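# Put the green block into the blue tray

## Task

Place the green block inside the blue tray. The robot must not fall over or be left tilted, and nothing may be knocked or placed outside the work area; either of those means failure.

## Robot and tools

The robot is an RB-Y1 simulated in physics: a wheeled base (two drive wheels, two rear casters, no sideways motion), a folding torso (leg with squat, shift, pitch and yaw), a head with head_camera, and two 7-joint arms. Each arm has a parallel gripper and a wrist camera (left_wrist_camera, right_wrist_camera) whose case sticks out sideways and can collide with things. The base is 0.58 m wide. It extends 0.10 m in front of the drive axle and 0.57 m behind it, and turning on the spot sweeps a 0.58 m radius.

Frames (metres). Base frame: origin on the floor midway between the drive wheels, x forward, y left, z up. The chest, left_hand and right_hand readouts are in this frame. A hand point sits between the finger pads, 0.03 m back from the tips. The fingers point along the hand's -z and close along its x. Odometry frame is the base frame as it was at scene start. base_odometry counts wheel turns only, so slipping or bumps make it wrong. Heading is in rad, left positive.

move performs a single action. Options:
- base: one command {x_m_s, turn_rad_s, for_s}. These are velocities (forward m/s; left turn rad/s), not positions. They run for for_s seconds (0.1 to 5) and then the base stops. Ranges: |x_m_s| 0.005 to 1.5 or 0; |turn_rad_s| 0.02 to 1.509 or 0. Acceleration is about 0.4 m/s² (0.5 rad/s² for turns), and the base can coast up to about 3 s. Distance is roughly speed × for_s.
- joints: a map of absolute targets by joint name, in rad, or m for grippers. Ranges include: torso_squat_rad 0 to 1.2, torso_shift_rad -0.3 to 0.6, torso_pitch_rad -0.2 to 1.4 (positive bows forward), torso_yaw_rad -1.5 to 1.5 (raise both arms sideways ≥0.2 rad first); shoulder_pitch ±2.356 (negative swings forward/up); left_shoulder_roll 0 to 3.141 and right_shoulder_roll -3.141 to 0 (both lift outward); shoulder_yaw ±2.094; elbow -2.617 to 0.01 (negative bends); forearm_roll ±3.141; wrist_pitch -1.57 to 1.919; hand_roll ±2.705; gripper_m 0 to 0.1 (opening); head_pan_rad ±0.523 (left positive); head_tilt_rad -0.35 to 1.57 (positive looks down). The torso also has combined limits: squat+shift ≤1.52; squat-shift+pitch ≤1.57; shift+0.5pitch-0.4squat ≤0.7; shift+0.3pitch-0.5squat ≤0.39. Breaking one gives "off_target".
- target: an absolute pose for one hand, used alone or with min_time_s: side "left"/"right"; x, y, z in m in the base frame (-3 to 3); quat_wxyz in the format the hand lines print. The solver turns it into joint angles once, so the hand follows an arc. Break long moves into short steps.
- min_time_s (0.1 to 8): minimum duration for arm/head/torso motions. Short values make the torso faster, and a fast bend can tip the robot.
- contact_limits: gripper current in mA (200 to 672.5, default 672.5). It persists until changed.
- cameras: a list of names, "all", or []. blocking: default true. With false the call returns in about 0.5 s while motion continues.

Gripping: command an opening at least 0.005 m smaller than the object's width. Afterwards "off_target" or "done" both count as normal.

Results: base_status, joint_status, left_hand_status and right_hand_status report reached/short/refused. Other words: done, moving, off_target (may still be pushing), stopped, not_followed (command withheld by the arm-collision check), time_out, contact_stop (torso only), limit_stop_at_<name> (a built-in limit or body guard), torque_fault, limit_stop_at_motor_heat. An unexpected stop or a refusal means later move/wait/finished_scene calls in the same reply are skipped. motor_effort is wheel effort in % (bracket = peak), and at rest it is normally under 30. lidar_m gives 12 distances in 30° sectors, starting straight ahead and going counter-clockwise, measured at a height of 0.23 m. The results also report joint torques, external torques, wrist force/torque (raw and offset) and motor temperatures.

Other tools: wait(seconds 0 to 10, cameras) returns the state, and returns early once motion stops. stop brakes every running motion. zoom_image(camera, region [x0,y0,x1,y1] pixels, max 504×504) zooms the newest image. read_manual gives licences. finished_scene ends the scene, and the block must stay in the tray afterwards.

Head camera is 896x504; wrist cameras are 644x364.

Avoid: tipping from bending quickly with arms reaching forward, stopping hard while driving, or hitting furniture. Don't let the upper body catch under a table while the wheels keep pushing. Don't press arms into each other; a hard press ends the scene. With shoulder roll near 0, both arms reaching forward will bring the hands together, so about 0.5 rad of outward roll helps. A contact torque reaching the joint limit causes a 10 s torque fault. Holding poses that are stretched out or cannot be reached heats motors, and 80 °C triggers a stop. Don't drop the block from height, slam anything, or push anything off the work area. Time spent thinking counts as scene time.

Each tool is called after "Call:" as name([rows], argument=value, ...), one row to a line, values as JSON.

## Session

Call:
move()

Scene clock: 0.00 s.
Joint torques (N m): no reading
External joint torques (N m): no reading
Motor temperatures (°C): left_arm=[41 34 30 38 37 35 36] | right_arm=[39 40 28 31 40 39 39]
Wrist force (N): no reading
Wrist torque (N m): no reading
Wrist force, peak (N): no reading
base_odometry: x=+0.000 y=+0.000 heading=+0.000
lidar_m: 2.61 2.75 2.37 2.41 2.96 2.63 2.64 2.10 1.39 1.38 2.25 2.50
base_status: not commanded
joint_positions: torso_squat_rad=+0.350 torso_shift_rad=+0.000 torso_pitch_rad=+0.000 torso_yaw_rad=+0.000 left_shoulder_pitch_rad=+0.030 left_shoulder_roll_rad=+0.020 left_shoulder_yaw_rad=+0.037 left_elbow_rad=-0.264 left_forearm_roll_rad=+0.030 left_wrist_pitch_rad=-0.006 left_hand_roll_rad=+0.032 left_gripper_m=+0.099 right_shoulder_pitch_rad=+0.024 right_shoulder_roll_rad=-0.015 right_shoulder_yaw_rad=+0.007 right_elbow_rad=-0.152 right_forearm_roll_rad=+0.000 right_wrist_pitch_rad=-0.031 right_hand_roll_rad=+0.023 right_gripper_m=+0.100 head_pan_rad=+0.000 head_tilt_rad=+0.400
joint_status: not commanded
wheel_motors_off: 0
motor_effort: left_wheel=+1 right_wheel=+0
chest: x=-0.2280 y=-0.0008 z=+1.2475 quat_wxyz=(+1.000, +0.000, +0.000, +0.000) (m; base frame)
left_hand: x=-0.1202 y=+0.2412 z=+0.5712 quat_wxyz=(+0.991, +0.010, -0.121, +0.053) (m; base frame)
right_hand: x=-0.1642 y=-0.2317 z=+0.5653 quat_wxyz=(+0.997, -0.008, -0.080, +0.011) (m; base frame)
pictures: head_camera, left_wrist_camera, right_wrist_camera

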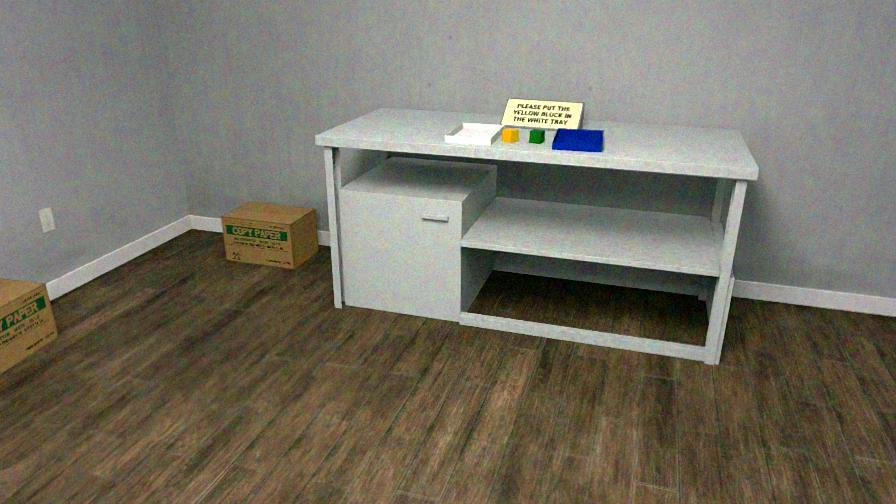

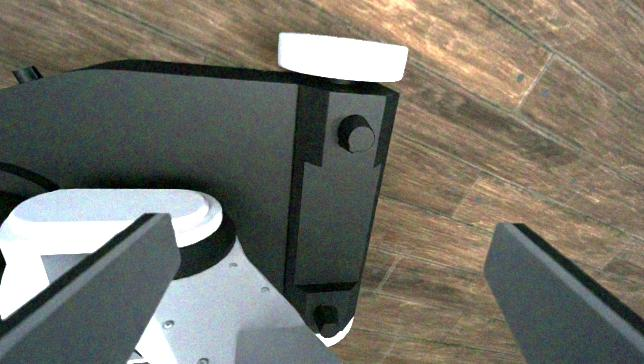

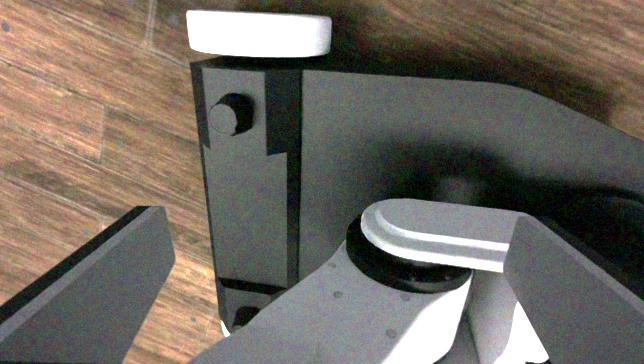

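Call:
move(base={"turn_rad_s": -0.29, "for_s": 1.0}, cameras=["head_camera"])

Call:
zoom_image(camera="head_camera", region=[200, 50, 600, 250])

Scene clock: 22.80 s.
Joint torques (N m): left_arm=[-1.91 1.09 -0.24 -0.84 0.26 -0.55 -0.05] | right_arm=[-1.31 -0.54 0.07 0.12 0.09 -0.65 0.03]
External joint torques (N m): left_arm=[0.34 0.2 -0.32 0.55 0.26 0.04 -0.03] | right_arm=[-0.06 0.36 0.11 0.3 0.06 -0.27 0.03]
Wrist force (N): left_arm=[1.9 2.0 -3.7] | right_arm=[0.1 0.8 -5.7]
Wrist torque (N m): left_arm=[-0.14 0.35 0.28] | right_arm=[-0.06 0.05 -0.04]
Wrist force, peak (N): left_arm=[2.1 1.9 -4.0] | right_arm=[0.2 1.0 -6.5]
move: done
base_odometry: x=+0.000 y=+0.000 heading=-0.290
lidar_m: 2.51 2.64 2.49 2.39 2.91 2.70 2.63 2.58 1.92 1.40 1.97 2.77
base_status: done (sent for 1 of 1 s)
joint_positions: torso_squat_rad=+0.350 torso_shift_rad=+0.000 torso_pitch_rad=+0.000 torso_yaw_rad=+0.000 left_shoulder_pitch_rad=+0.030 left_shoulder_roll_rad=+0.020 left_shoulder_yaw_rad=+0.037 left_elbow_rad=-0.264 left_forearm_roll_rad=+0.030 left_wrist_pitch_rad=-0.006 left_hand_roll_rad=+0.032 left_gripper_m=+0.099 right_shoulder_pitch_rad=+0.024 right_shoulder_roll_rad=-0.015 right_shoulder_yaw_rad=+0.007 right_elbow_rad=-0.152 right_forearm_roll_rad=+0.000 right_wrist_pitch_rad=-0.031 right_hand_roll_rad=+0.023 right_gripper_m=+0.100 head_pan_rad=+0.000 head_tilt_rad=+0.400
joint_status: not commanded
wheel_motors_off: 0
motor_effort: left_wheel=+2(20) right_wheel=-2(22)
chest: x=-0.2280 y=-0.0008 z=+1.2475 quat_wxyz=(+1.000, +0.000, +0.000, +0.000) (m; base frame)
left_hand: x=-0.1202 y=+0.2412 z=+0.5712 quat_wxyz=(+0.991, +0.010, -0.121, +0.053) (m; base frame)
right_hand: x=-0.1642 y=-0.2317 z=+0.5653 quat_wxyz=(+0.997, -0.008, -0.080, +0.011) (m; base frame)
pictures: head_camera

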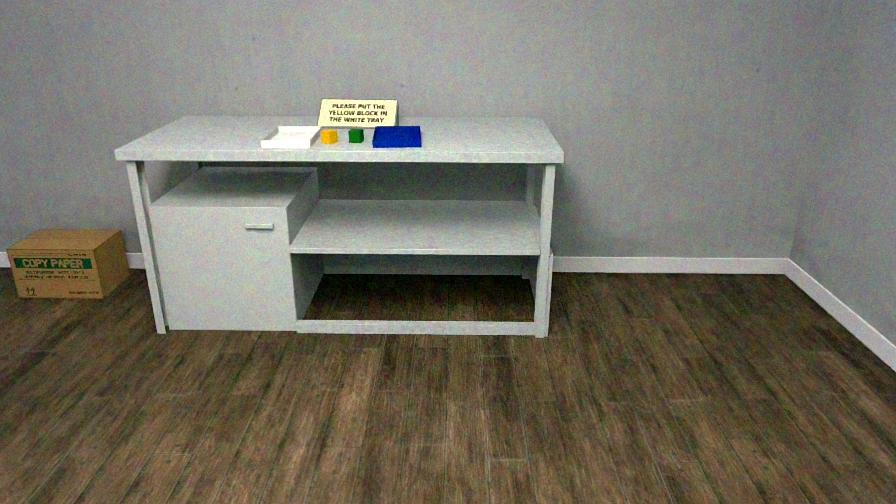

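Scaled by 1.260 from the camera's 896x504 image, which has a finer 1280x720 frame.

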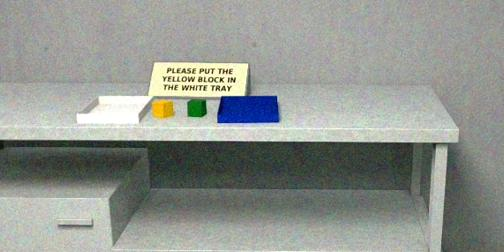

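Call:
move(base={"x_m_s": 0.5, "turn_rad_s": -0.02, "for_s": 3.2}, joints={"left_shoulder_pitch_rad": 0.1, "left_shoulder_roll_rad": 0.2, "left_elbow_rad": -1.9, "head_tilt_rad": 0.65, "head_pan_rad": 0.25}, min_time_s=3, cameras=["head_camera"])

Call:
zoom_image(camera="head_camera", region=[200, 0, 700, 300])

Scene clock: 34.73 s.
Joint torques (N m): left_arm=[-8.34 4.85 2.07 -11.3 0.26 -1.87 -0.19] | right_arm=[-0.78 -0.71 0.34 0.33 0.41 -0.81 -0.05]
External joint torques (N m): left_arm=[1.49 1.08 -0.42 -0.77 0.22 0.01 -0.14] | right_arm=[0.46 0.18 0.38 0.52 0.38 -0.43 -0.06]
Wrist force (N): left_arm=[-2.1 1.1 3.6] | right_arm=[0.2 0.5 -6.0]
Wrist torque (N m): left_arm=[-0.05 0.09 0.35] | right_arm=[-0.06 0.07 -0.04]
Wrist force, peak (N): left_arm=[1.9 2.0 -4.1] | right_arm=[0.4 1.0 -6.5]
move: done
base_odometry: x=+1.513 y=-0.519 heading=-0.354
lidar_m: 1.47 1.17 1.26 2.39 2.50 3.84 4.22 2.05 1.85 1.83 1.93 0.94
base_status: done (sent for 3.2 of 3.2 s)
joint_positions: torso_squat_rad=+0.350 torso_shift_rad=+0.000 torso_pitch_rad=+0.000 torso_yaw_rad=+0.000 left_shoulder_pitch_rad=+0.100 left_shoulder_roll_rad=+0.200 left_shoulder_yaw_rad=+0.037 left_elbow_rad=-1.900 left_forearm_roll_rad=+0.030 left_wrist_pitch_rad=-0.006 left_hand_roll_rad=+0.032 left_gripper_m=+0.099 right_shoulder_pitch_rad=+0.024 right_shoulder_roll_rad=-0.015 right_shoulder_yaw_rad=+0.007 right_elbow_rad=-0.152 right_forearm_roll_rad=+0.000 right_wrist_pitch_rad=-0.031 right_hand_roll_rad=+0.023 right_gripper_m=+0.100 head_pan_rad=+0.250 head_tilt_rad=+0.650
joint_status: all done
wheel_motors_off: 0
motor_effort: left_wheel=-4(27) right_wheel=+5(39)
chest: x=-0.2280 y=-0.0008 z=+1.2475 quat_wxyz=(+1.000, +0.000, +0.000, +0.000) (m; base frame)
left_hand: x=+0.2555 y=+0.2834 z=+1.1416 quat_wxyz=(+0.615, +0.059, -0.785, -0.045) (m; base frame)
right_hand: x=-0.1641 y=-0.2317 z=+0.5653 quat_wxyz=(+0.997, -0.008, -0.080, +0.011) (m; base frame)
pictures: head_camera

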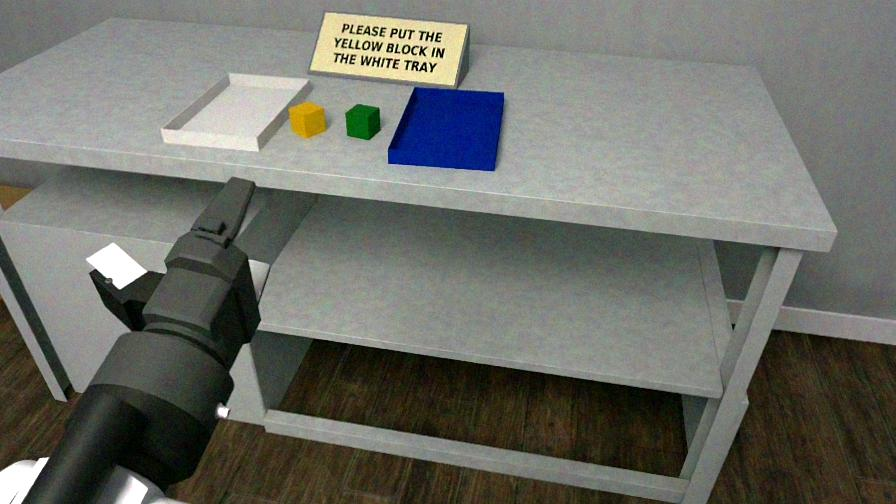

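Scaled by 1.008 from the camera's 896x504 image, which has a finer 1280x720 frame.

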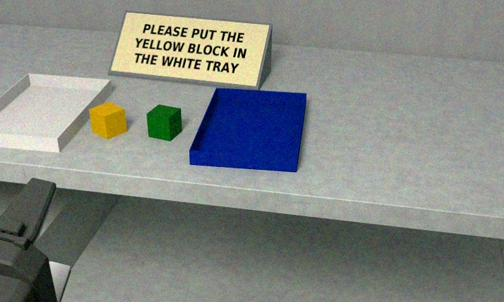

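Call:
move(base={"turn_rad_s": 0.1, "for_s": 0.5})

Call:
move(base={"x_m_s": 0.3, "for_s": 1.9}, joints={"head_tilt_rad": 0.8, "head_pan_rad": 0.35}, cameras=["head_camera"])

Call:
zoom_image(camera="head_camera", region=[250, 0, 750, 300])

Scene clock: 67.40 s.
Joint torques (N m): left_arm=[-8.92 4.81 2.17 -11.08 0.21 -2.04 -0.21] | right_arm=[-0.18 -0.2 0.24 0.02 0.38 -0.43 0.13]
External joint torques (N m): left_arm=[0.92 1.04 -0.32 -0.56 0.17 -0.16 -0.16] | right_arm=[1.07 0.69 0.28 0.21 0.35 -0.05 0.13]
Wrist force (N): left_arm=[-2.3 1.0 3.6] | right_arm=[0.1 0.9 -5.9]
Wrist torque (N m): left_arm=[-0.03 0.08 0.35] | right_arm=[-0.11 0.07 -0.04]
Wrist force, peak (N): left_arm=[-2.3 1.3 3.9] | right_arm=[0.1 1.2 -6.3]
move: done
base_odometry: x=+1.513 y=-0.519 heading=-0.305
lidar_m: 1.56 1.17 1.33 2.38 2.51 4.04 4.22 1.93 1.83 1.83 1.94 0.95
base_status: done (sent for 0.5 of 0.5 s)
joint_positions: torso_squat_rad=+0.350 torso_shift_rad=+0.000 torso_pitch_rad=+0.000 torso_yaw_rad=+0.000 left_shoulder_pitch_rad=+0.100 left_shoulder_roll_rad=+0.200 left_shoulder_yaw_rad=+0.037 left_elbow_rad=-1.900 left_forearm_roll_rad=+0.030 left_wrist_pitch_rad=-0.006 left_hand_roll_rad=+0.032 left_gripper_m=+0.099 right_shoulder_pitch_rad=+0.024 right_shoulder_roll_rad=-0.015 right_shoulder_yaw_rad=+0.007 right_elbow_rad=-0.152 right_forearm_roll_rad=+0.000 right_wrist_pitch_rad=-0.031 right_hand_roll_rad=+0.023 right_gripper_m=+0.100 head_pan_rad=+0.250 head_tilt_rad=+0.650
joint_status: not commanded
wheel_motors_off: 0
motor_effort: left_wheel=-10(18) right_wheel=+6(24)
chest: x=-0.2280 y=-0.0008 z=+1.2475 quat_wxyz=(+1.000, +0.000, +0.000, +0.000) (m; base frame)
left_hand: x=+0.2555 y=+0.2834 z=+1.1416 quat_wxyz=(+0.615, +0.059, -0.785, -0.045) (m; base frame)
right_hand: x=-0.1641 y=-0.2317 z=+0.5653 quat_wxyz=(+0.997, -0.008, -0.080, +0.011) (m; base frame)
pictures: none

Scene clock: 70.50 s.
Joint torques (N m): left_arm=[-8.55 4.62 1.95 -11.1 0.13 -1.93 -0.1] | right_arm=[-0.96 -0.61 0.16 0.42 0.27 -0.6 -0.21]
External joint torques (N m): left_arm=[1.29 0.85 -0.54 -0.58 0.09 -0.04 -0.05] | right_arm=[0.29 0.29 0.2 0.61 0.24 -0.22 -0.22]
Wrist force (N): left_arm=[-2.0 0.9 3.8] | right_arm=[0.3 0.9 -6.1]
Wrist torque (N m): left_arm=[-0.02 0.10 0.35] | right_arm=[-0.08 0.07 -0.05]
Wrist force, peak (N): left_arm=[-2.2 1.3 4.1] | right_arm=[0.3 0.8 -6.5]
move: done
base_odometry: x=+2.057 y=-0.690 heading=-0.304
lidar_m: 0.98 1.00 0.78 1.36 2.49 3.51 4.80 2.25 1.91 1.87 0.48 0.63
base_status: done (sent for 1.9 of 1.9 s)
joint_positions: torso_squat_rad=+0.350 torso_shift_rad=+0.000 torso_pitch_rad=+0.000 torso_yaw_rad=+0.000 left_shoulder_pitch_rad=+0.100 left_shoulder_roll_rad=+0.200 left_shoulder_yaw_rad=+0.037 left_elbow_rad=-1.900 left_forearm_roll_rad=+0.030 left_wrist_pitch_rad=-0.006 left_hand_roll_rad=+0.032 left_gripper_m=+0.099 right_shoulder_pitch_rad=+0.024 right_shoulder_roll_rad=-0.015 right_shoulder_yaw_rad=+0.007 right_elbow_rad=-0.152 right_forearm_roll_rad=+0.000 right_wrist_pitch_rad=-0.031 right_hand_roll_rad=+0.023 right_gripper_m=+0.100 head_pan_rad=+0.350 head_tilt_rad=+0.800
joint_status: all done
wheel_motors_off: 0
motor_effort: left_wheel=+5(23) right_wheel=-7(27)
chest: x=-0.2280 y=-0.0008 z=+1.2475 quat_wxyz=(+1.000, +0.000, +0.000, +0.000) (m; base frame)
left_hand: x=+0.2555 y=+0.2834 z=+1.1416 quat_wxyz=(+0.615, +0.059, -0.785, -0.045) (m; base frame)
right_hand: x=-0.1642 y=-0.2317 z=+0.5653 quat_wxyz=(+0.997, -0.008, -0.080, +0.011) (m; base frame)
pictures: head_camera

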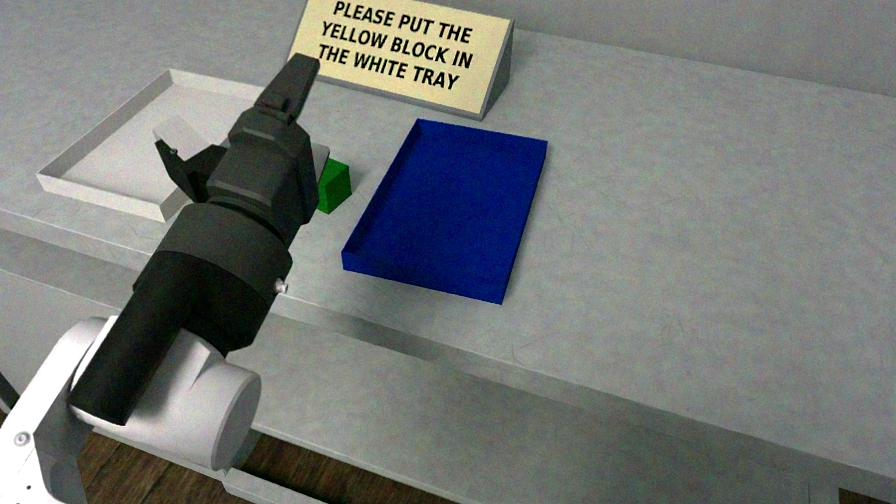

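Scaled by 1.008 from the camera's 896x504 image, which has a finer 1280x720 frame.

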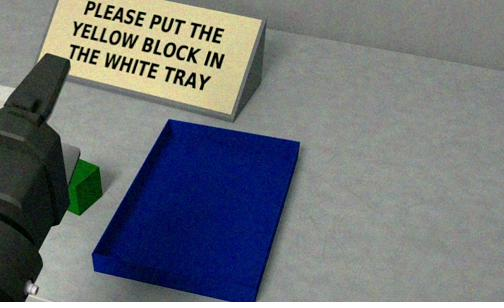

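Call:
move(base={"x_m_s": 0.2, "for_s": 0.5}, joints={"left_elbow_rad": -2.2})

Call:
move(joints={"torso_pitch_rad": 0.5, "torso_shift_rad": 0.15, "right_shoulder_pitch_rad": -0.2, "right_shoulder_roll_rad": -0.12, "head_tilt_rad": 0.6}, min_time_s=2.5, cameras=["head_camera", "left_wrist_camera"])

Scene clock: 89.43 s.
Joint torques (N m): left_arm=[-7.9 3.55 2.1 -9.72 0.25 -1.65 -0.15] | right_arm=[-0.45 -0.07 0.09 0.43 0.31 -0.43 0.06]
External joint torques (N m): left_arm=[1.12 0.44 -0.16 -0.08 0.21 -0.03 -0.1] | right_arm=[0.79 0.82 0.13 0.62 0.28 -0.05 0.05]
Wrist force (N): left_arm=[-1.5 1.0 5.3] | right_arm=[-0.4 1.2 -5.6]
Wrist torque (N m): left_arm=[-0.03 0.13 0.35] | right_arm=[-0.08 0.01 -0.04]
Wrist force, peak (N): left_arm=[-1.4 1.0 5.5] | right_arm=[0.1 1.4 -6.5]
move: done
base_odometry: x=+2.153 y=-0.720 heading=-0.304
lidar_m: 0.89 0.93 0.75 1.02 2.49 3.59 4.89 2.36 1.92 1.88 0.44 0.63
base_status: done (sent for 0.5 of 0.5 s)
joint_positions: torso_squat_rad=+0.350 torso_shift_rad=+0.000 torso_pitch_rad=+0.000 torso_yaw_rad=+0.000 left_shoulder_pitch_rad=+0.100 left_shoulder_roll_rad=+0.200 left_shoulder_yaw_rad=+0.037 left_elbow_rad=-2.200 left_forearm_roll_rad=+0.030 left_wrist_pitch_rad=-0.007 left_hand_roll_rad=+0.032 left_gripper_m=+0.099 right_shoulder_pitch_rad=+0.024 right_shoulder_roll_rad=-0.015 right_shoulder_yaw_rad=+0.007 right_elbow_rad=-0.152 right_forearm_roll_rad=+0.000 right_wrist_pitch_rad=-0.031 right_hand_roll_rad=+0.023 right_gripper_m=+0.100 head_pan_rad=+0.350 head_tilt_rad=+0.800
joint_status: all done
wheel_motors_off: 0
motor_effort: left_wheel=+5(19) right_wheel=-8(22)
chest: x=-0.2280 y=-0.0008 z=+1.2475 quat_wxyz=(+1.000, +0.000, +0.000, +0.000) (m; base frame)
left_hand: x=+0.2097 y=+0.2529 z=+1.2766 quat_wxyz=(+0.491, +0.046, -0.868, -0.061) (m; base frame)
right_hand: x=-0.1641 y=-0.2317 z=+0.5653 quat_wxyz=(+0.997, -0.008, -0.080, +0.011) (m; base frame)
pictures: none

Scene clock: 92.23 s.
Joint torques (N m): left_arm=[-0.8 3.46 2.2 -10.71 0.21 -1.93 -0.17] | right_arm=[5.44 -2.92 -0.43 3.47 0.28 0.01 0.09]
External joint torques (N m): left_arm=[0.47 0.66 -0.13 -0.13 0.17 0.03 -0.12] | right_arm=[-1.69 0.09 -0.11 0.58 0.33 -0.19 0.1]
Wrist force (N): left_arm=[-2.1 0.9 2.4] | right_arm=[1.4 1.9 -5.9]
Wrist torque (N m): left_arm=[-0.01 0.13 0.36] | right_arm=[-0.19 0.10 0.01]
Wrist force, peak (N): left_arm=[-1.1 1.1 5.5] | right_arm=[2.1 1.5 -6.4]
move: done
base_odometry: x=+2.153 y=-0.720 heading=-0.304
lidar_m: 0.88 0.94 0.74 1.02 2.51 3.60 4.90 2.35 1.93 1.87 0.45 0.61
base_status: not commanded
joint_positions: torso_squat_rad=+0.350 torso_shift_rad=+0.150 torso_pitch_rad=+0.500 torso_yaw_rad=+0.000 left_shoulder_pitch_rad=+0.100 left_shoulder_roll_rad=+0.200 left_shoulder_yaw_rad=+0.037 left_elbow_rad=-2.200 left_forearm_roll_rad=+0.030 left_wrist_pitch_rad=-0.007 left_hand_roll_rad=+0.032 left_gripper_m=+0.099 right_shoulder_pitch_rad=-0.200 right_shoulder_roll_rad=-0.120 right_shoulder_yaw_rad=+0.007 right_elbow_rad=-0.152 right_forearm_roll_rad=+0.000 right_wrist_pitch_rad=-0.031 right_hand_roll_rad=+0.023 right_gripper_m=+0.100 head_pan_rad=+0.350 head_tilt_rad=+0.600
joint_status: all done
wheel_motors_off: 0
motor_effort: left_wheel=+4(6) right_wheel=-6(8)
chest: x=+0.0186 y=-0.0008 z=+1.2022 quat_wxyz=(+0.969, +0.000, +0.247, +0.000) (m; base frame)
left_hand: x=+0.4165 y=+0.2532 z=+1.0180 quat_wxyz=(+0.691, +0.030, -0.719, -0.070) (m; base frame)
right_hand: x=-0.0926 y=-0.3000 z=+0.5265 quat_wxyz=(+0.995, -0.045, +0.063, +0.061) (m; base frame)
pictures: head_camera, left_wrist_camera

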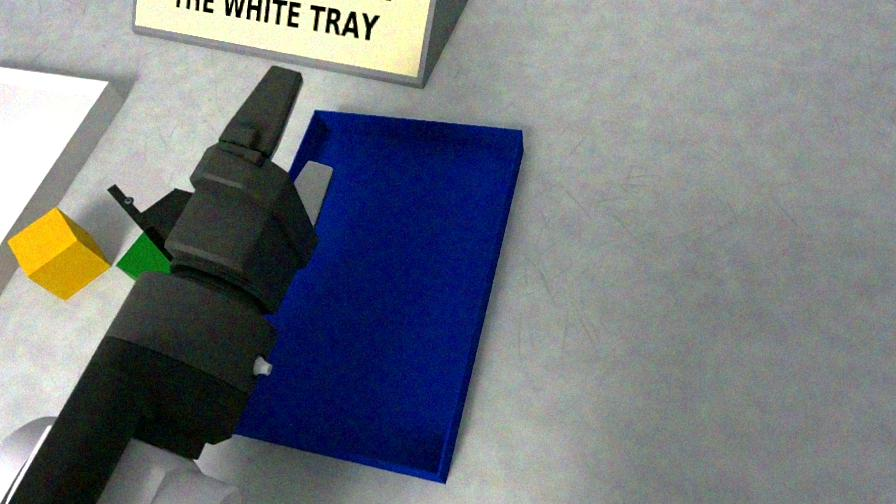

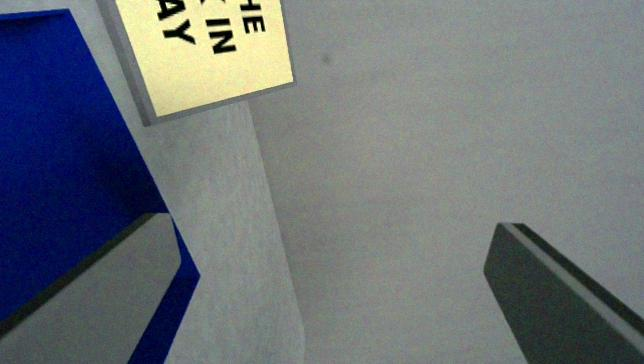

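Call:
move(target={"side": "left", "x": 0.38, "y": 0.43, "z": 1.04, "quat_wxyz": [0.9922, 0, 0, -0.1247]}, min_time_s=2, cameras=["head_camera", "left_wrist_camera"])

Scene clock: 105.60 s.
Joint torques (N m): left_arm=[13.7 2.06 -2.98 14.05 -0.38 9.08 -0.3] | right_arm=[6.11 -2.5 0.21 2.84 0.22 -0.12 -0.28]
External joint torques (N m): left_arm=[13.29 -4.58 -8.48 23.28 -0.35 10.97 -0.25] | right_arm=[-0.95 0.48 0.52 -0.03 0.27 -0.32 -0.27]
External joint torques when the fault began: left_arm=[32.4 0.09 -4.49 44.19 -1.18 22.01 -0.91]
Wrist force (N): left_arm=[43.4 0.0 21.5] | right_arm=[1.4 1.6 -5.8]
Wrist torque (N m): left_arm=[-0.15 0.25 0.47] | right_arm=[-0.17 0.09 -0.05]
Wrist force, peak (N): left_arm=[78.5 -16.7 19.2] | right_arm=[1.7 1.7 -6.5]
move: torque_fault
TORQUE FAULT: left_elbow_rad reached its load limit. The robot stopped for 10 seconds, dropped its targets and accepts commands again. The stop added 9.0 s to the call.
base_odometry: x=+2.153 y=-0.720 heading=-0.304
lidar_m: 0.89 0.94 0.75 1.02 2.50 3.58 4.90 2.36 1.91 1.87 0.43 0.62
base_status: not commanded
joint_positions: torso_squat_rad=+0.350 torso_shift_rad=+0.149 torso_pitch_rad=+0.498 torso_yaw_rad=+0.000 left_shoulder_pitch_rad=+0.184 left_shoulder_roll_rad=+0.430 left_shoulder_yaw_rad=+0.191 left_elbow_rad=-2.110 left_forearm_roll_rad=+0.388 left_wrist_pitch_rad=+0.261 left_hand_roll_rad=+0.037 left_gripper_m=+0.099 right_shoulder_pitch_rad=-0.200 right_shoulder_roll_rad=-0.120 right_shoulder_yaw_rad=+0.007 right_elbow_rad=-0.152 right_forearm_roll_rad=+0.000 right_wrist_pitch_rad=-0.031 right_hand_roll_rad=+0.023 right_gripper_m=+0.100 head_pan_rad=+0.350 head_tilt_rad=+0.600
joint_status: left_shoulder_pitch_rad torque_fault (moved +0.084 of +0.378); left_shoulder_roll_rad torque_fault (moved +0.230 of +1.749); left_shoulder_yaw_rad torque_fault (moved +0.154 of +0.668); left_elbow_rad torque_fault (moved +0.090 of +0.430); left_forearm_roll_rad torque_fault (moved +0.359 of +1.812); left_wrist_pitch_rad torque_fault (moved +0.268 of +1.224); left_hand_roll_rad torque_fault (moved +0.005 of +0.018)
wheel_motors_off: 0
on_its_own: left_shoulder_pitch_rad is held at +0.187, not at your +0.478, since a torque_fault; left_shoulder_roll_rad is held at +0.429, not at your +1.949, since a torque_fault; left_shoulder_yaw_rad is held at +0.189, not at your +0.705, since a torque_fault; left_elbow_rad is held at -2.104, not at your -1.770, since a torque_fault; left_forearm_roll_rad is held at +0.388, not at your +1.841, since a torque_fault; left_wrist_pitch_rad is held at +0.264, not at your +1.217, since a torque_fault; left_hand_roll_rad is held at +0.037, not at your +0.051, since a torque_fault
motor_effort: left_wheel=+2(15) right_wheel=-2(7)
chest: x=+0.0177 y=-0.0012 z=+1.2025 quat_wxyz=(+0.969, +0.001, +0.247, +0.000) (m; base frame)
left_hand: x=+0.3860 y=+0.3559 z=+0.9269 quat_wxyz=(+0.824, +0.026, -0.566, -0.023) (m; base frame)
left_hand_status: short (checked arc, planned for 2.0 s): torque_fault, 135 mm and 69.8 deg off.
right_hand: x=-0.0922 y=-0.3000 z=+0.5263 quat_wxyz=(+0.995, -0.044, +0.062, +0.061) (m; base frame)
pictures: head_camera, left_wrist_camera

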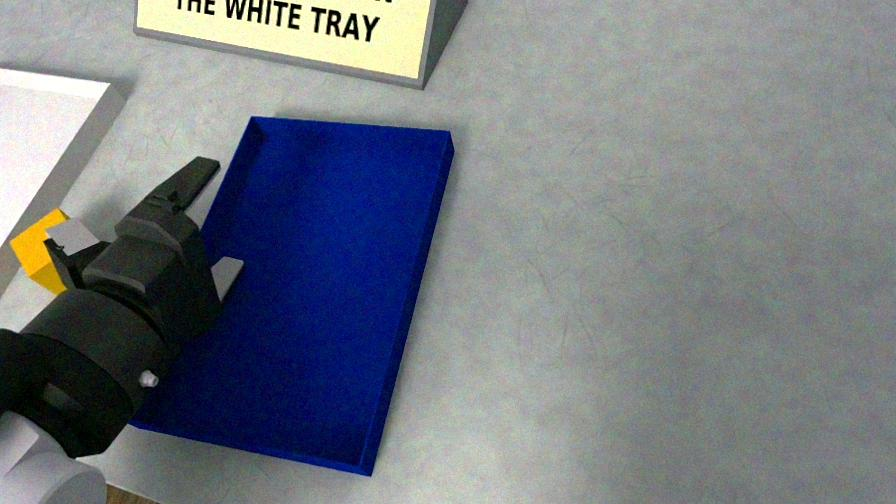

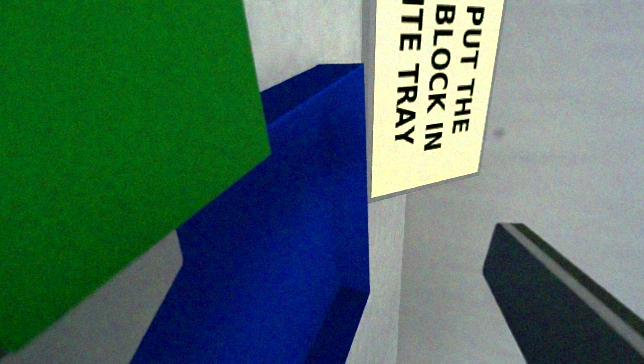

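Call:
move(joints={"left_elbow_rad": -2.45}, min_time_s=1.5, cameras=["head_camera", "left_wrist_camera"])

Scene clock: 111.40 s.
Joint torques (N m): left_arm=[1.31 4.14 3.29 -10.31 0.44 -1.78 -0.15] | right_arm=[6.39 -1.88 -0.05 3.37 0.26 0 0.01]
External joint torques (N m): left_arm=[1.37 -1.08 -1.27 -0.72 0.46 0.21 -0.1] | right_arm=[-0.73 1.13 0.27 0.48 0.31 -0.2 0.02]
Wrist force (N): left_arm=[-0.2 2.1 1.4] | right_arm=[1.2 1.3 -6.2]
Wrist torque (N m): left_arm=[-0.15 0.37 0.27] | right_arm=[-0.12 0.04 -0.05]
Wrist force, peak (N): left_arm=[44.2 0.8 21.9] | right_arm=[1.7 2.3 -6.5]
move: done
base_odometry: x=+2.153 y=-0.720 heading=-0.304
lidar_m: 0.89 0.94 0.75 1.01 2.51 3.59 4.90 2.35 1.92 1.87 0.43 0.62
base_status: not commanded
joint_positions: torso_squat_rad=+0.350 torso_shift_rad=+0.150 torso_pitch_rad=+0.500 torso_yaw_rad=+0.000 left_shoulder_pitch_rad=+0.187 left_shoulder_roll_rad=+0.429 left_shoulder_yaw_rad=+0.189 left_elbow_rad=-2.450 left_forearm_roll_rad=+0.388 left_wrist_pitch_rad=+0.264 left_hand_roll_rad=+0.037 left_gripper_m=+0.099 right_shoulder_pitch_rad=-0.200 right_shoulder_roll_rad=-0.120 right_shoulder_yaw_rad=+0.007 right_elbow_rad=-0.152 right_forearm_roll_rad=+0.000 right_wrist_pitch_rad=-0.031 right_hand_roll_rad=+0.023 right_gripper_m=+0.100 head_pan_rad=+0.350 head_tilt_rad=+0.600
joint_status: all done
wheel_motors_off: 0
on_its_own: left_shoulder_pitch_rad is held at +0.187, not at your +0.478, since a torque_fault; left_shoulder_roll_rad is held at +0.429, not at your +1.949, since a torque_fault; left_shoulder_yaw_rad is held at +0.189, not at your +0.705, since a torque_fault; left_forearm_roll_rad is held at +0.388, not at your +1.841, since a torque_fault; left_wrist_pitch_rad is held at +0.264, not at your +1.217, since a torque_fault; left_hand_roll_rad is held at +0.037, not at your +0.051, since a torque_fault
motor_effort: left_wheel=+3(3) right_wheel=-2(2)
chest: x=+0.0184 y=-0.0009 z=+1.2023 quat_wxyz=(+0.969, +0.001, +0.247, +0.000) (m; base frame)
left_hand: x=+0.4018 y=+0.2779 z=+1.0681 quat_wxyz=(+0.729, -0.024, -0.680, -0.078) (m; base frame)
right_hand: x=-0.0924 y=-0.3001 z=+0.5264 quat_wxyz=(+0.995, -0.045, +0.063, +0.061) (m; base frame)
pictures: head_camera, left_wrist_camera

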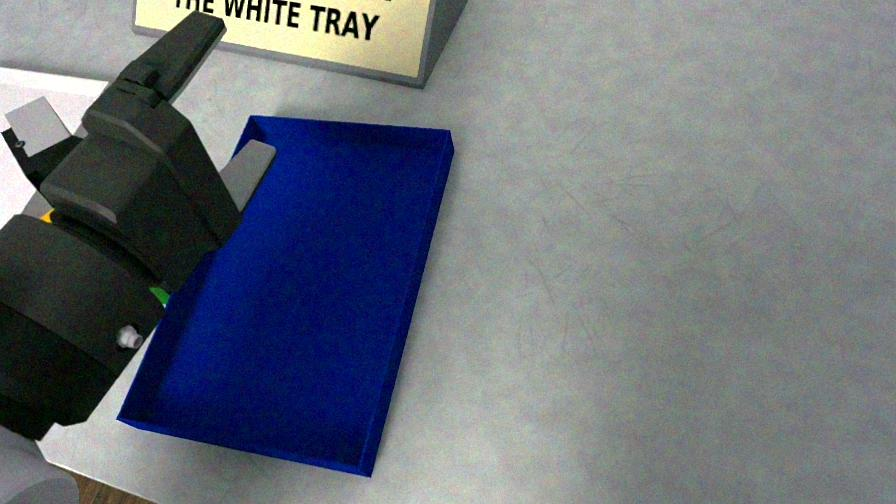

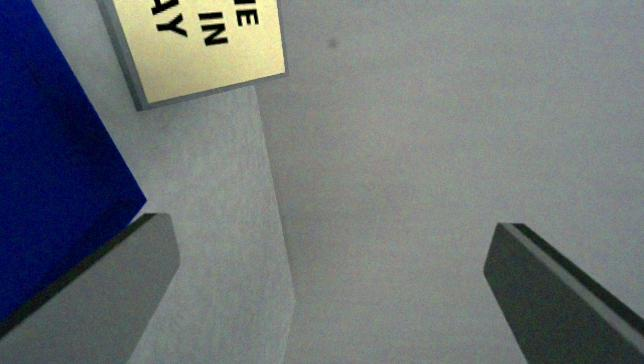

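Call:
move(joints={"left_shoulder_roll_rad": 1.5}, min_time_s=2)

Call:
move(joints={"left_shoulder_roll_rad": 1.949, "left_shoulder_yaw_rad": 0.705, "left_shoulder_pitch_rad": 0.478}, min_time_s=1.5, cameras=["head_camera", "left_wrist_camera"])

Scene clock: 130.13 s.
Joint torques (N m): left_arm=[-4.19 9.16 7.76 -3.94 0.15 -1.16 -0.18] | right_arm=[6.07 -2.78 -0.6 3.25 0.33 0.09 -0.11]
External joint torques (N m): left_arm=[0.89 0.5 -0.86 -0.42 0.42 0.06 -0.16] | right_arm=[-1.05 0.23 -0.28 0.37 0.38 -0.11 -0.1]
Wrist force (N): left_arm=[2.5 -1.6 -0.4] | right_arm=[1.5 1.7 -5.9]
Wrist torque (N m): left_arm=[0.07 0.56 0.24] | right_arm=[-0.16 0.08 -0.05]
Wrist force, peak (N): left_arm=[2.4 -1.9 -0.6] | right_arm=[2.0 1.6 -6.5]
move: done
base_odometry: x=+2.153 y=-0.720 heading=-0.304
lidar_m: 0.88 0.94 0.75 1.03 2.48 3.59 4.89 2.35 1.93 1.86 0.44 0.61
base_status: not commanded
joint_positions: torso_squat_rad=+0.350 torso_shift_rad=+0.150 torso_pitch_rad=+0.500 torso_yaw_rad=+0.000 left_shoulder_pitch_rad=+0.187 left_shoulder_roll_rad=+1.500 left_shoulder_yaw_rad=+0.189 left_elbow_rad=-2.450 left_forearm_roll_rad=+0.388 left_wrist_pitch_rad=+0.264 left_hand_roll_rad=+0.037 left_gripper_m=+0.099 right_shoulder_pitch_rad=-0.200 right_shoulder_roll_rad=-0.120 right_shoulder_yaw_rad=+0.007 right_elbow_rad=-0.152 right_forearm_roll_rad=+0.000 right_wrist_pitch_rad=-0.031 right_hand_roll_rad=+0.023 right_gripper_m=+0.100 head_pan_rad=+0.350 head_tilt_rad=+0.600
joint_status: all done
wheel_motors_off: 0
on_its_own: left_shoulder_pitch_rad is held at +0.187, not at your +0.478, since a torque_fault; left_shoulder_yaw_rad is held at +0.189, not at your +0.705, since a torque_fault; left_forearm_roll_rad is held at +0.388, not at your +1.841, since a torque_fault; left_wrist_pitch_rad is held at +0.264, not at your +1.217, since a torque_fault; left_hand_roll_rad is held at +0.037, not at your +0.051, since a torque_fault
motor_effort: left_wheel=+2(3) right_wheel=-2(2)
chest: x=+0.0185 y=-0.0008 z=+1.2023 quat_wxyz=(+0.969, +0.000, +0.247, +0.000) (m; base frame)
left_hand: x=+0.4051 y=+0.2117 z=+1.0653 quat_wxyz=(+0.634, +0.049, -0.522, -0.568) (m; base frame)
right_hand: x=-0.0924 y=-0.3001 z=+0.5264 quat_wxyz=(+0.995, -0.045, +0.063, +0.061) (m; base frame)
pictures: none

Scene clock: 131.93 s.
Joint torques (N m): left_arm=[-7.96 4.21 8.82 0.38 0.17 -0.53 -0.05] | right_arm=[5.9 -2.71 -0.35 3.12 0.36 0.06 0.04]
External joint torques (N m): left_arm=[1.15 0.65 0 -0.12 0.51 -0.01 -0.04] | right_arm=[-1.22 0.3 -0.03 0.23 0.41 -0.14 0.04]
Wrist force (N): left_arm=[4.2 -2.5 -1.0] | right_arm=[1.5 1.8 -6.1]
Wrist torque (N m): left_arm=[0.09 0.64 0.22] | right_arm=[-0.19 0.10 -0.01]
Wrist force, peak (N): left_arm=[4.4 -2.6 -1.4] | right_arm=[2.1 1.8 -6.4]
move: done
base_odometry: x=+2.153 y=-0.720 heading=-0.304
lidar_m: 0.89 0.93 0.75 1.03 2.50 3.58 4.90 2.36 1.92 1.88 0.42 0.62
base_status: not commanded
joint_positions: torso_squat_rad=+0.350 torso_shift_rad=+0.150 torso_pitch_rad=+0.500 torso_yaw_rad=+0.000 left_shoulder_pitch_rad=+0.478 left_shoulder_roll_rad=+1.949 left_shoulder_yaw_rad=+0.705 left_elbow_rad=-2.450 left_forearm_roll_rad=+0.388 left_wrist_pitch_rad=+0.264 left_hand_roll_rad=+0.037 left_gripper_m=+0.099 right_shoulder_pitch_rad=-0.200 right_shoulder_roll_rad=-0.120 right_shoulder_yaw_rad=+0.007 right_elbow_rad=-0.152 right_forearm_roll_rad=+0.000 right_wrist_pitch_rad=-0.031 right_hand_roll_rad=+0.023 right_gripper_m=+0.100 head_pan_rad=+0.350 head_tilt_rad=+0.600
joint_status: all done
wheel_motors_off: 0
on_its_own: left_forearm_roll_rad is held at +0.388, not at your +1.841, since a torque_fault; left_wrist_pitch_rad is held at +0.264, not at your +1.217, since a torque_fault; left_hand_roll_rad is held at +0.037, not at your +0.051, since a torque_fault
motor_effort: left_wheel=+2(3) right_wheel=-2(2)
chest: x=+0.0185 y=-0.0008 z=+1.2023 quat_wxyz=(+0.969, +0.000, +0.247, +0.000) (m; base frame)
left_hand: x=+0.4286 y=+0.1544 z=+1.1247 quat_wxyz=(+0.466, +0.124, -0.481, -0.732) (m; base frame)
right_hand: x=-0.0924 y=-0.3001 z=+0.5264 quat_wxyz=(+0.995, -0.045, +0.063, +0.061) (m; base frame)
pictures: head_camera, left_wrist_camera

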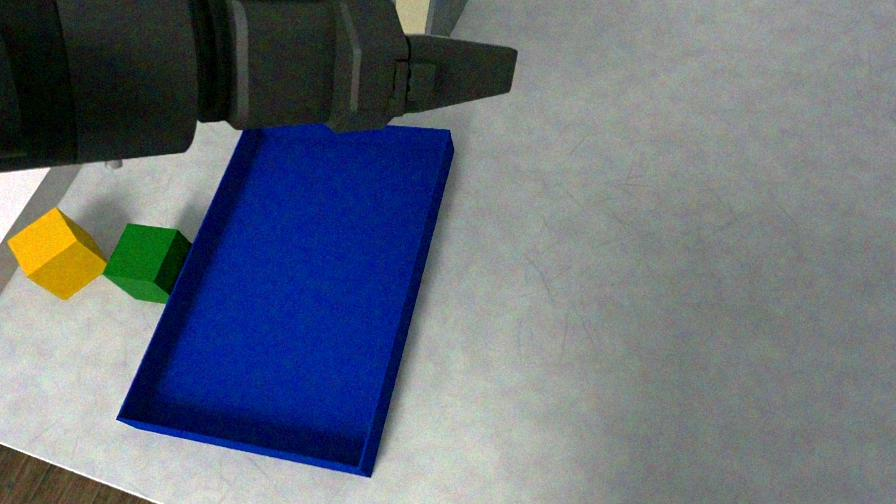

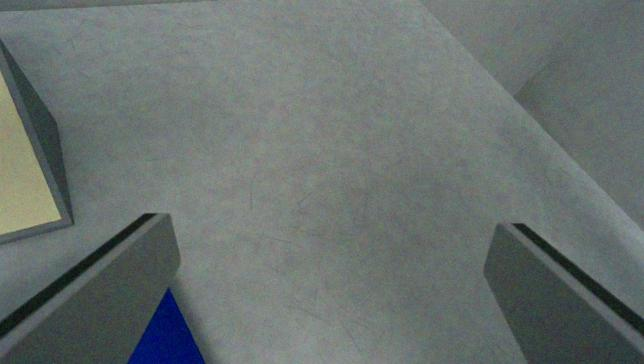

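Call:
zoom_image(camera="head_camera", region=[0, 180, 240, 340])

Scaled by 2.100 from the camera's 896x504 image, which has a finer 1280x720 frame.

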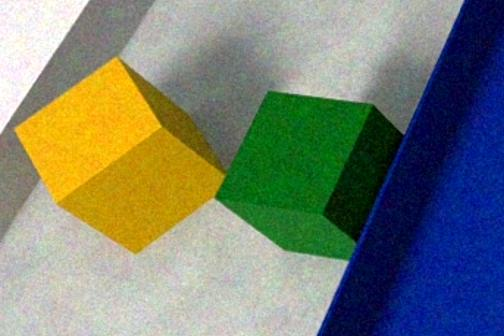

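Call:
move(joints={"left_elbow_rad": -1.77, "left_forearm_roll_rad": 1.841, "left_wrist_pitch_rad": 1.217, "left_hand_roll_rad": 0.051}, min_time_s=2.5, cameras=["head_camera", "left_wrist_camera"])

Scene clock: 165.27 s.
Joint torques (N m): left_arm=[-8.61 7.46 9.28 4.06 0.49 0.11 0.26] | right_arm=[5.78 -2.69 -0.22 3.45 -0.02 0.09 0.07]
External joint torques (N m): left_arm=[1.47 0.76 -0.35 1.37 0.48 0.22 0.26] | right_arm=[-1.34 0.32 0.1 0.57 0.04 -0.11 0.08]
Wrist force (N): left_arm=[5.8 2.5 -4.2] | right_arm=[1.6 1.8 -6.5]
Wrist torque (N m): left_arm=[-0.20 0.74 0.15] | right_arm=[-0.19 0.11 -0.05]
Wrist force, peak (N): left_arm=[6.0 2.6 -4.0] | right_arm=[2.0 1.4 -6.5]
move: done
base_odometry: x=+2.153 y=-0.720 heading=-0.304
lidar_m: 0.89 0.94 0.75 1.03 2.50 3.59 4.90 2.35 1.91 1.87 0.44 0.61
base_status: not commanded
joint_positions: torso_squat_rad=+0.350 torso_shift_rad=+0.150 torso_pitch_rad=+0.500 torso_yaw_rad=+0.000 left_shoulder_pitch_rad=+0.478 left_shoulder_roll_rad=+1.949 left_shoulder_yaw_rad=+0.705 left_elbow_rad=-1.770 left_forearm_roll_rad=+1.841 left_wrist_pitch_rad=+1.217 left_hand_roll_rad=+0.051 left_gripper_m=+0.099 right_shoulder_pitch_rad=-0.200 right_shoulder_roll_rad=-0.120 right_shoulder_yaw_rad=+0.007 right_elbow_rad=-0.152 right_forearm_roll_rad=+0.000 right_wrist_pitch_rad=-0.031 right_hand_roll_rad=+0.023 right_gripper_m=+0.100 head_pan_rad=+0.350 head_tilt_rad=+0.600
joint_status: all done
wheel_motors_off: 0
motor_effort: left_wheel=+2(3) right_wheel=-2(2)
chest: x=+0.0185 y=-0.0008 z=+1.2023 quat_wxyz=(+0.969, +0.000, +0.247, +0.000) (m; base frame)
left_hand: x=+0.3801 y=+0.4300 z=+1.0403 quat_wxyz=(+0.992, +0.001, -0.002, -0.124) (m; base frame)
right_hand: x=-0.0924 y=-0.3001 z=+0.5264 quat_wxyz=(+0.995, -0.045, +0.063, +0.061) (m; base frame)
pictures: head_camera, left_wrist_camera

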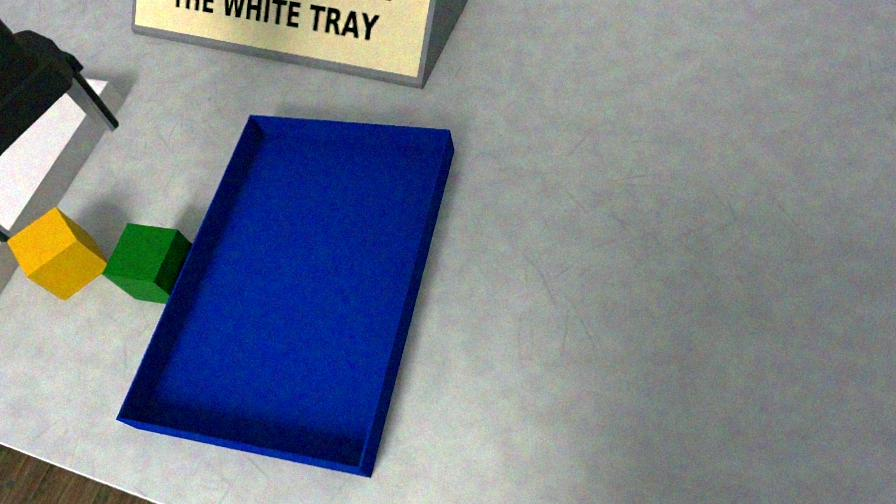

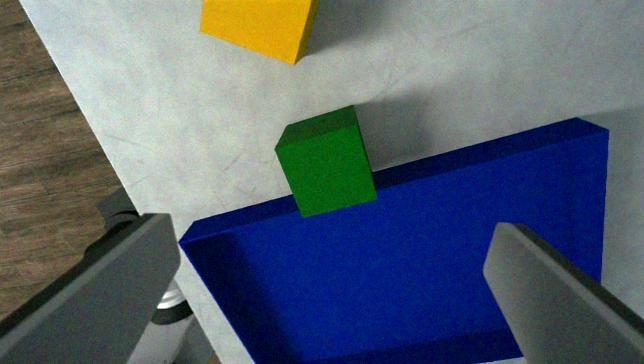

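Call:
move(target={"side": "left", "x": 0.377, "y": 0.402, "z": 1.0, "quat_wxyz": [0.9996, 0, 0, 0.03]}, min_time_s=1.5, cameras=["head_camera", "left_wrist_camera"])

Call:
zoom_image(camera="left_wrist_camera", region=[220, 80, 440, 240])

Scene clock: 185.67 s.
Joint torques (N m): left_arm=[-9.54 5.46 7.31 2.09 -0.06 -0.33 0.2] | right_arm=[6.02 -2.25 -0.2 3.26 0.15 -0.03 -0.01]
External joint torques (N m): left_arm=[1.41 0.97 -1.4 -0.57 -0.08 -0.25 0.2] | right_arm=[-1.1 0.77 0.12 0.37 0.2 -0.23 0]
Wrist force (N): left_arm=[5.8 1.9 -3.9] | right_arm=[1.5 1.5 -5.6]
Wrist torque (N m): left_arm=[-0.09 0.76 0.14] | right_arm=[-0.17 0.11 -0.03]
Wrist force, peak (N): left_arm=[6.1 2.2 -4.1] | right_arm=[2.3 1.8 -6.2]
move: done
base_odometry: x=+2.153 y=-0.720 heading=-0.304
lidar_m: 0.88 0.92 0.74 1.01 2.50 3.57 4.90 2.35 1.92 1.86 0.44 0.62
base_status: not commanded
joint_positions: torso_squat_rad=+0.350 torso_shift_rad=+0.150 torso_pitch_rad=+0.500 torso_yaw_rad=+0.000 left_shoulder_pitch_rad=+0.563 left_shoulder_roll_rad=+2.055 left_shoulder_yaw_rad=+0.637 left_elbow_rad=-1.844 left_forearm_roll_rad=+1.838 left_wrist_pitch_rad=+1.019 left_hand_roll_rad=+0.465 left_gripper_m=+0.099 right_shoulder_pitch_rad=-0.200 right_shoulder_roll_rad=-0.120 right_shoulder_yaw_rad=+0.007 right_elbow_rad=-0.152 right_forearm_roll_rad=+0.000 right_wrist_pitch_rad=-0.031 right_hand_roll_rad=+0.023 right_gripper_m=+0.100 head_pan_rad=+0.350 head_tilt_rad=+0.600
joint_status: all done
wheel_motors_off: 0
motor_effort: left_wheel=+2(3) right_wheel=-2(2)
chest: x=+0.0185 y=-0.0008 z=+1.2023 quat_wxyz=(+0.969, +0.000, +0.247, +0.000) (m; base frame)
left_hand: x=+0.3772 y=+0.4020 z=+1.0002 quat_wxyz=(+1.000, +0.000, +0.000, +0.030) (m; base frame)
left_hand_status: reached (checked arc, planned for 1.5 s): 0 mm and 0.0 deg off.
right_hand: x=-0.0924 y=-0.3001 z=+0.5264 quat_wxyz=(+0.995, -0.045, +0.063, +0.061) (m; base frame)
pictures: head_camera, left_wrist_camera

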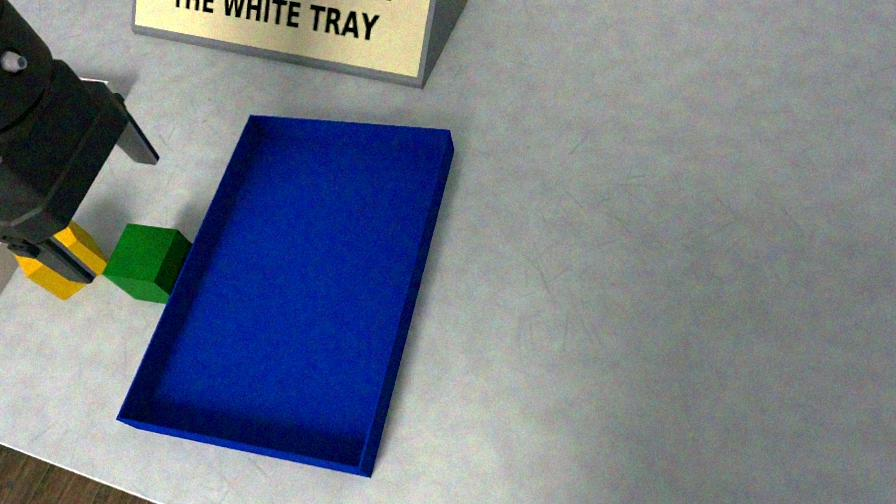

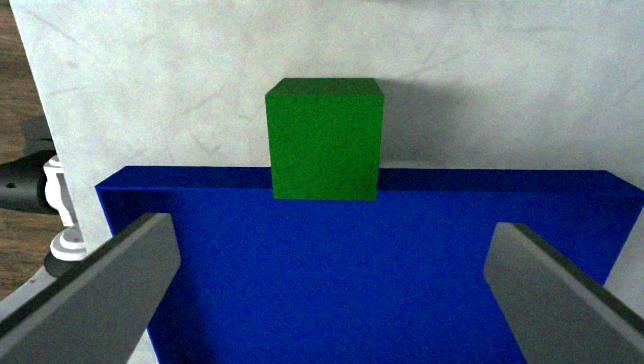

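Scaled by 2.291 from the camera's 644x364 image, which has a finer 1265x715 frame.

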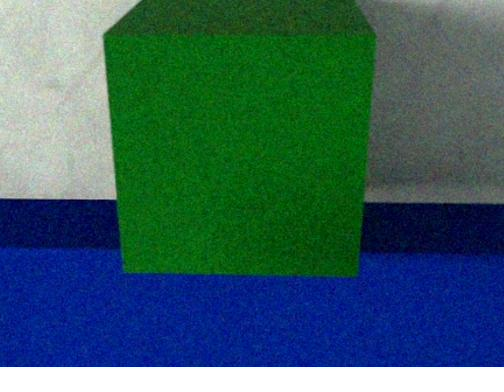

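Call:
move(target={"side": "left", "x": 0.378, "y": 0.405, "z": 0.935, "quat_wxyz": [0.9996, 0, 0, 0.03]}, min_time_s=1.5, cameras=["head_camera", "left_wrist_camera"])

Call:
zoom_image(camera="head_camera", region=[0, 140, 260, 340])

Scene clock: 207.93 s.
Joint torques (N m): left_arm=[-10.69 1.59 5.67 4.29 0.45 -0.37 -0.29] | right_arm=[6.35 -2.32 -0.41 3.33 0.34 0.09 0.02]
External joint torques (N m): left_arm=[1.75 1.3 -1.05 1.38 0.44 -0.29 -0.29] | right_arm=[-0.77 0.69 -0.09 0.45 0.39 -0.11 0.03]
Wrist force (N): left_arm=[5.7 2.4 -3.8] | right_arm=[1.3 2.1 -5.3]
Wrist torque (N m): left_arm=[-0.17 0.73 0.27] | right_arm=[-0.22 0.08 -0.03]
Wrist force, peak (N): left_arm=[6.0 2.5 -4.4] | right_arm=[1.6 1.8 -6.6]
move: done
base_odometry: x=+2.153 y=-0.720 heading=-0.304
lidar_m: 0.87 0.94 0.74 1.03 2.50 3.58 4.89 2.34 1.91 1.87 0.44 0.60
base_status: not commanded
joint_positions: torso_squat_rad=+0.350 torso_shift_rad=+0.150 torso_pitch_rad=+0.500 torso_yaw_rad=+0.000 left_shoulder_pitch_rad=+0.785 left_shoulder_roll_rad=+2.235 left_shoulder_yaw_rad=+0.583 left_elbow_rad=-1.768 left_forearm_roll_rad=+1.906 left_wrist_pitch_rad=+0.720 left_hand_roll_rad=+0.438 left_gripper_m=+0.099 right_shoulder_pitch_rad=-0.200 right_shoulder_roll_rad=-0.120 right_shoulder_yaw_rad=+0.007 right_elbow_rad=-0.152 right_forearm_roll_rad=+0.000 right_wrist_pitch_rad=-0.031 right_hand_roll_rad=+0.023 right_gripper_m=+0.100 head_pan_rad=+0.350 head_tilt_rad=+0.600
joint_status: all done
wheel_motors_off: 0
motor_effort: left_wheel=+2(3) right_wheel=-2(2)
chest: x=+0.0185 y=-0.0008 z=+1.2023 quat_wxyz=(+0.969, +0.000, +0.247, +0.000) (m; base frame)
left_hand: x=+0.3780 y=+0.4047 z=+0.9352 quat_wxyz=(+1.000, +0.000, -0.001, +0.030) (m; base frame)
left_hand_status: reached (checked arc, planned for 1.5 s): 0 mm and 0.1 deg off.
right_hand: x=-0.0924 y=-0.3001 z=+0.5264 quat_wxyz=(+0.995, -0.045, +0.063, +0.061) (m; base frame)
pictures: head_camera, left_wrist_camera

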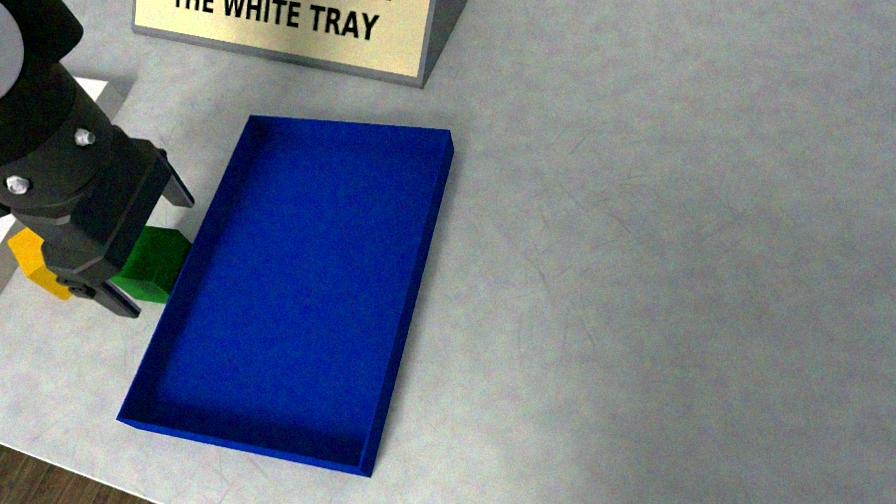

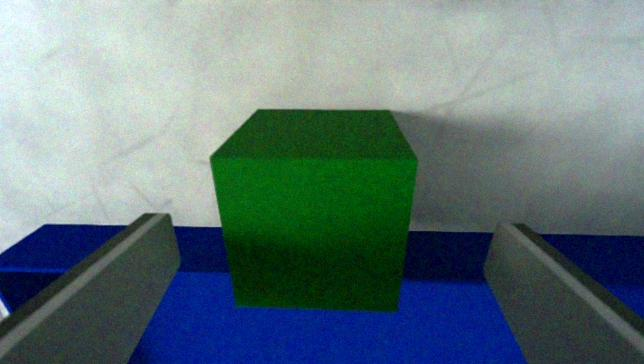

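Scaled by 1.938 from the camera's 896x504 image, which has a finer 1280x720 frame.

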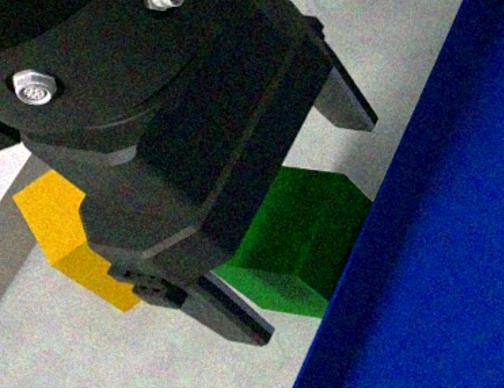

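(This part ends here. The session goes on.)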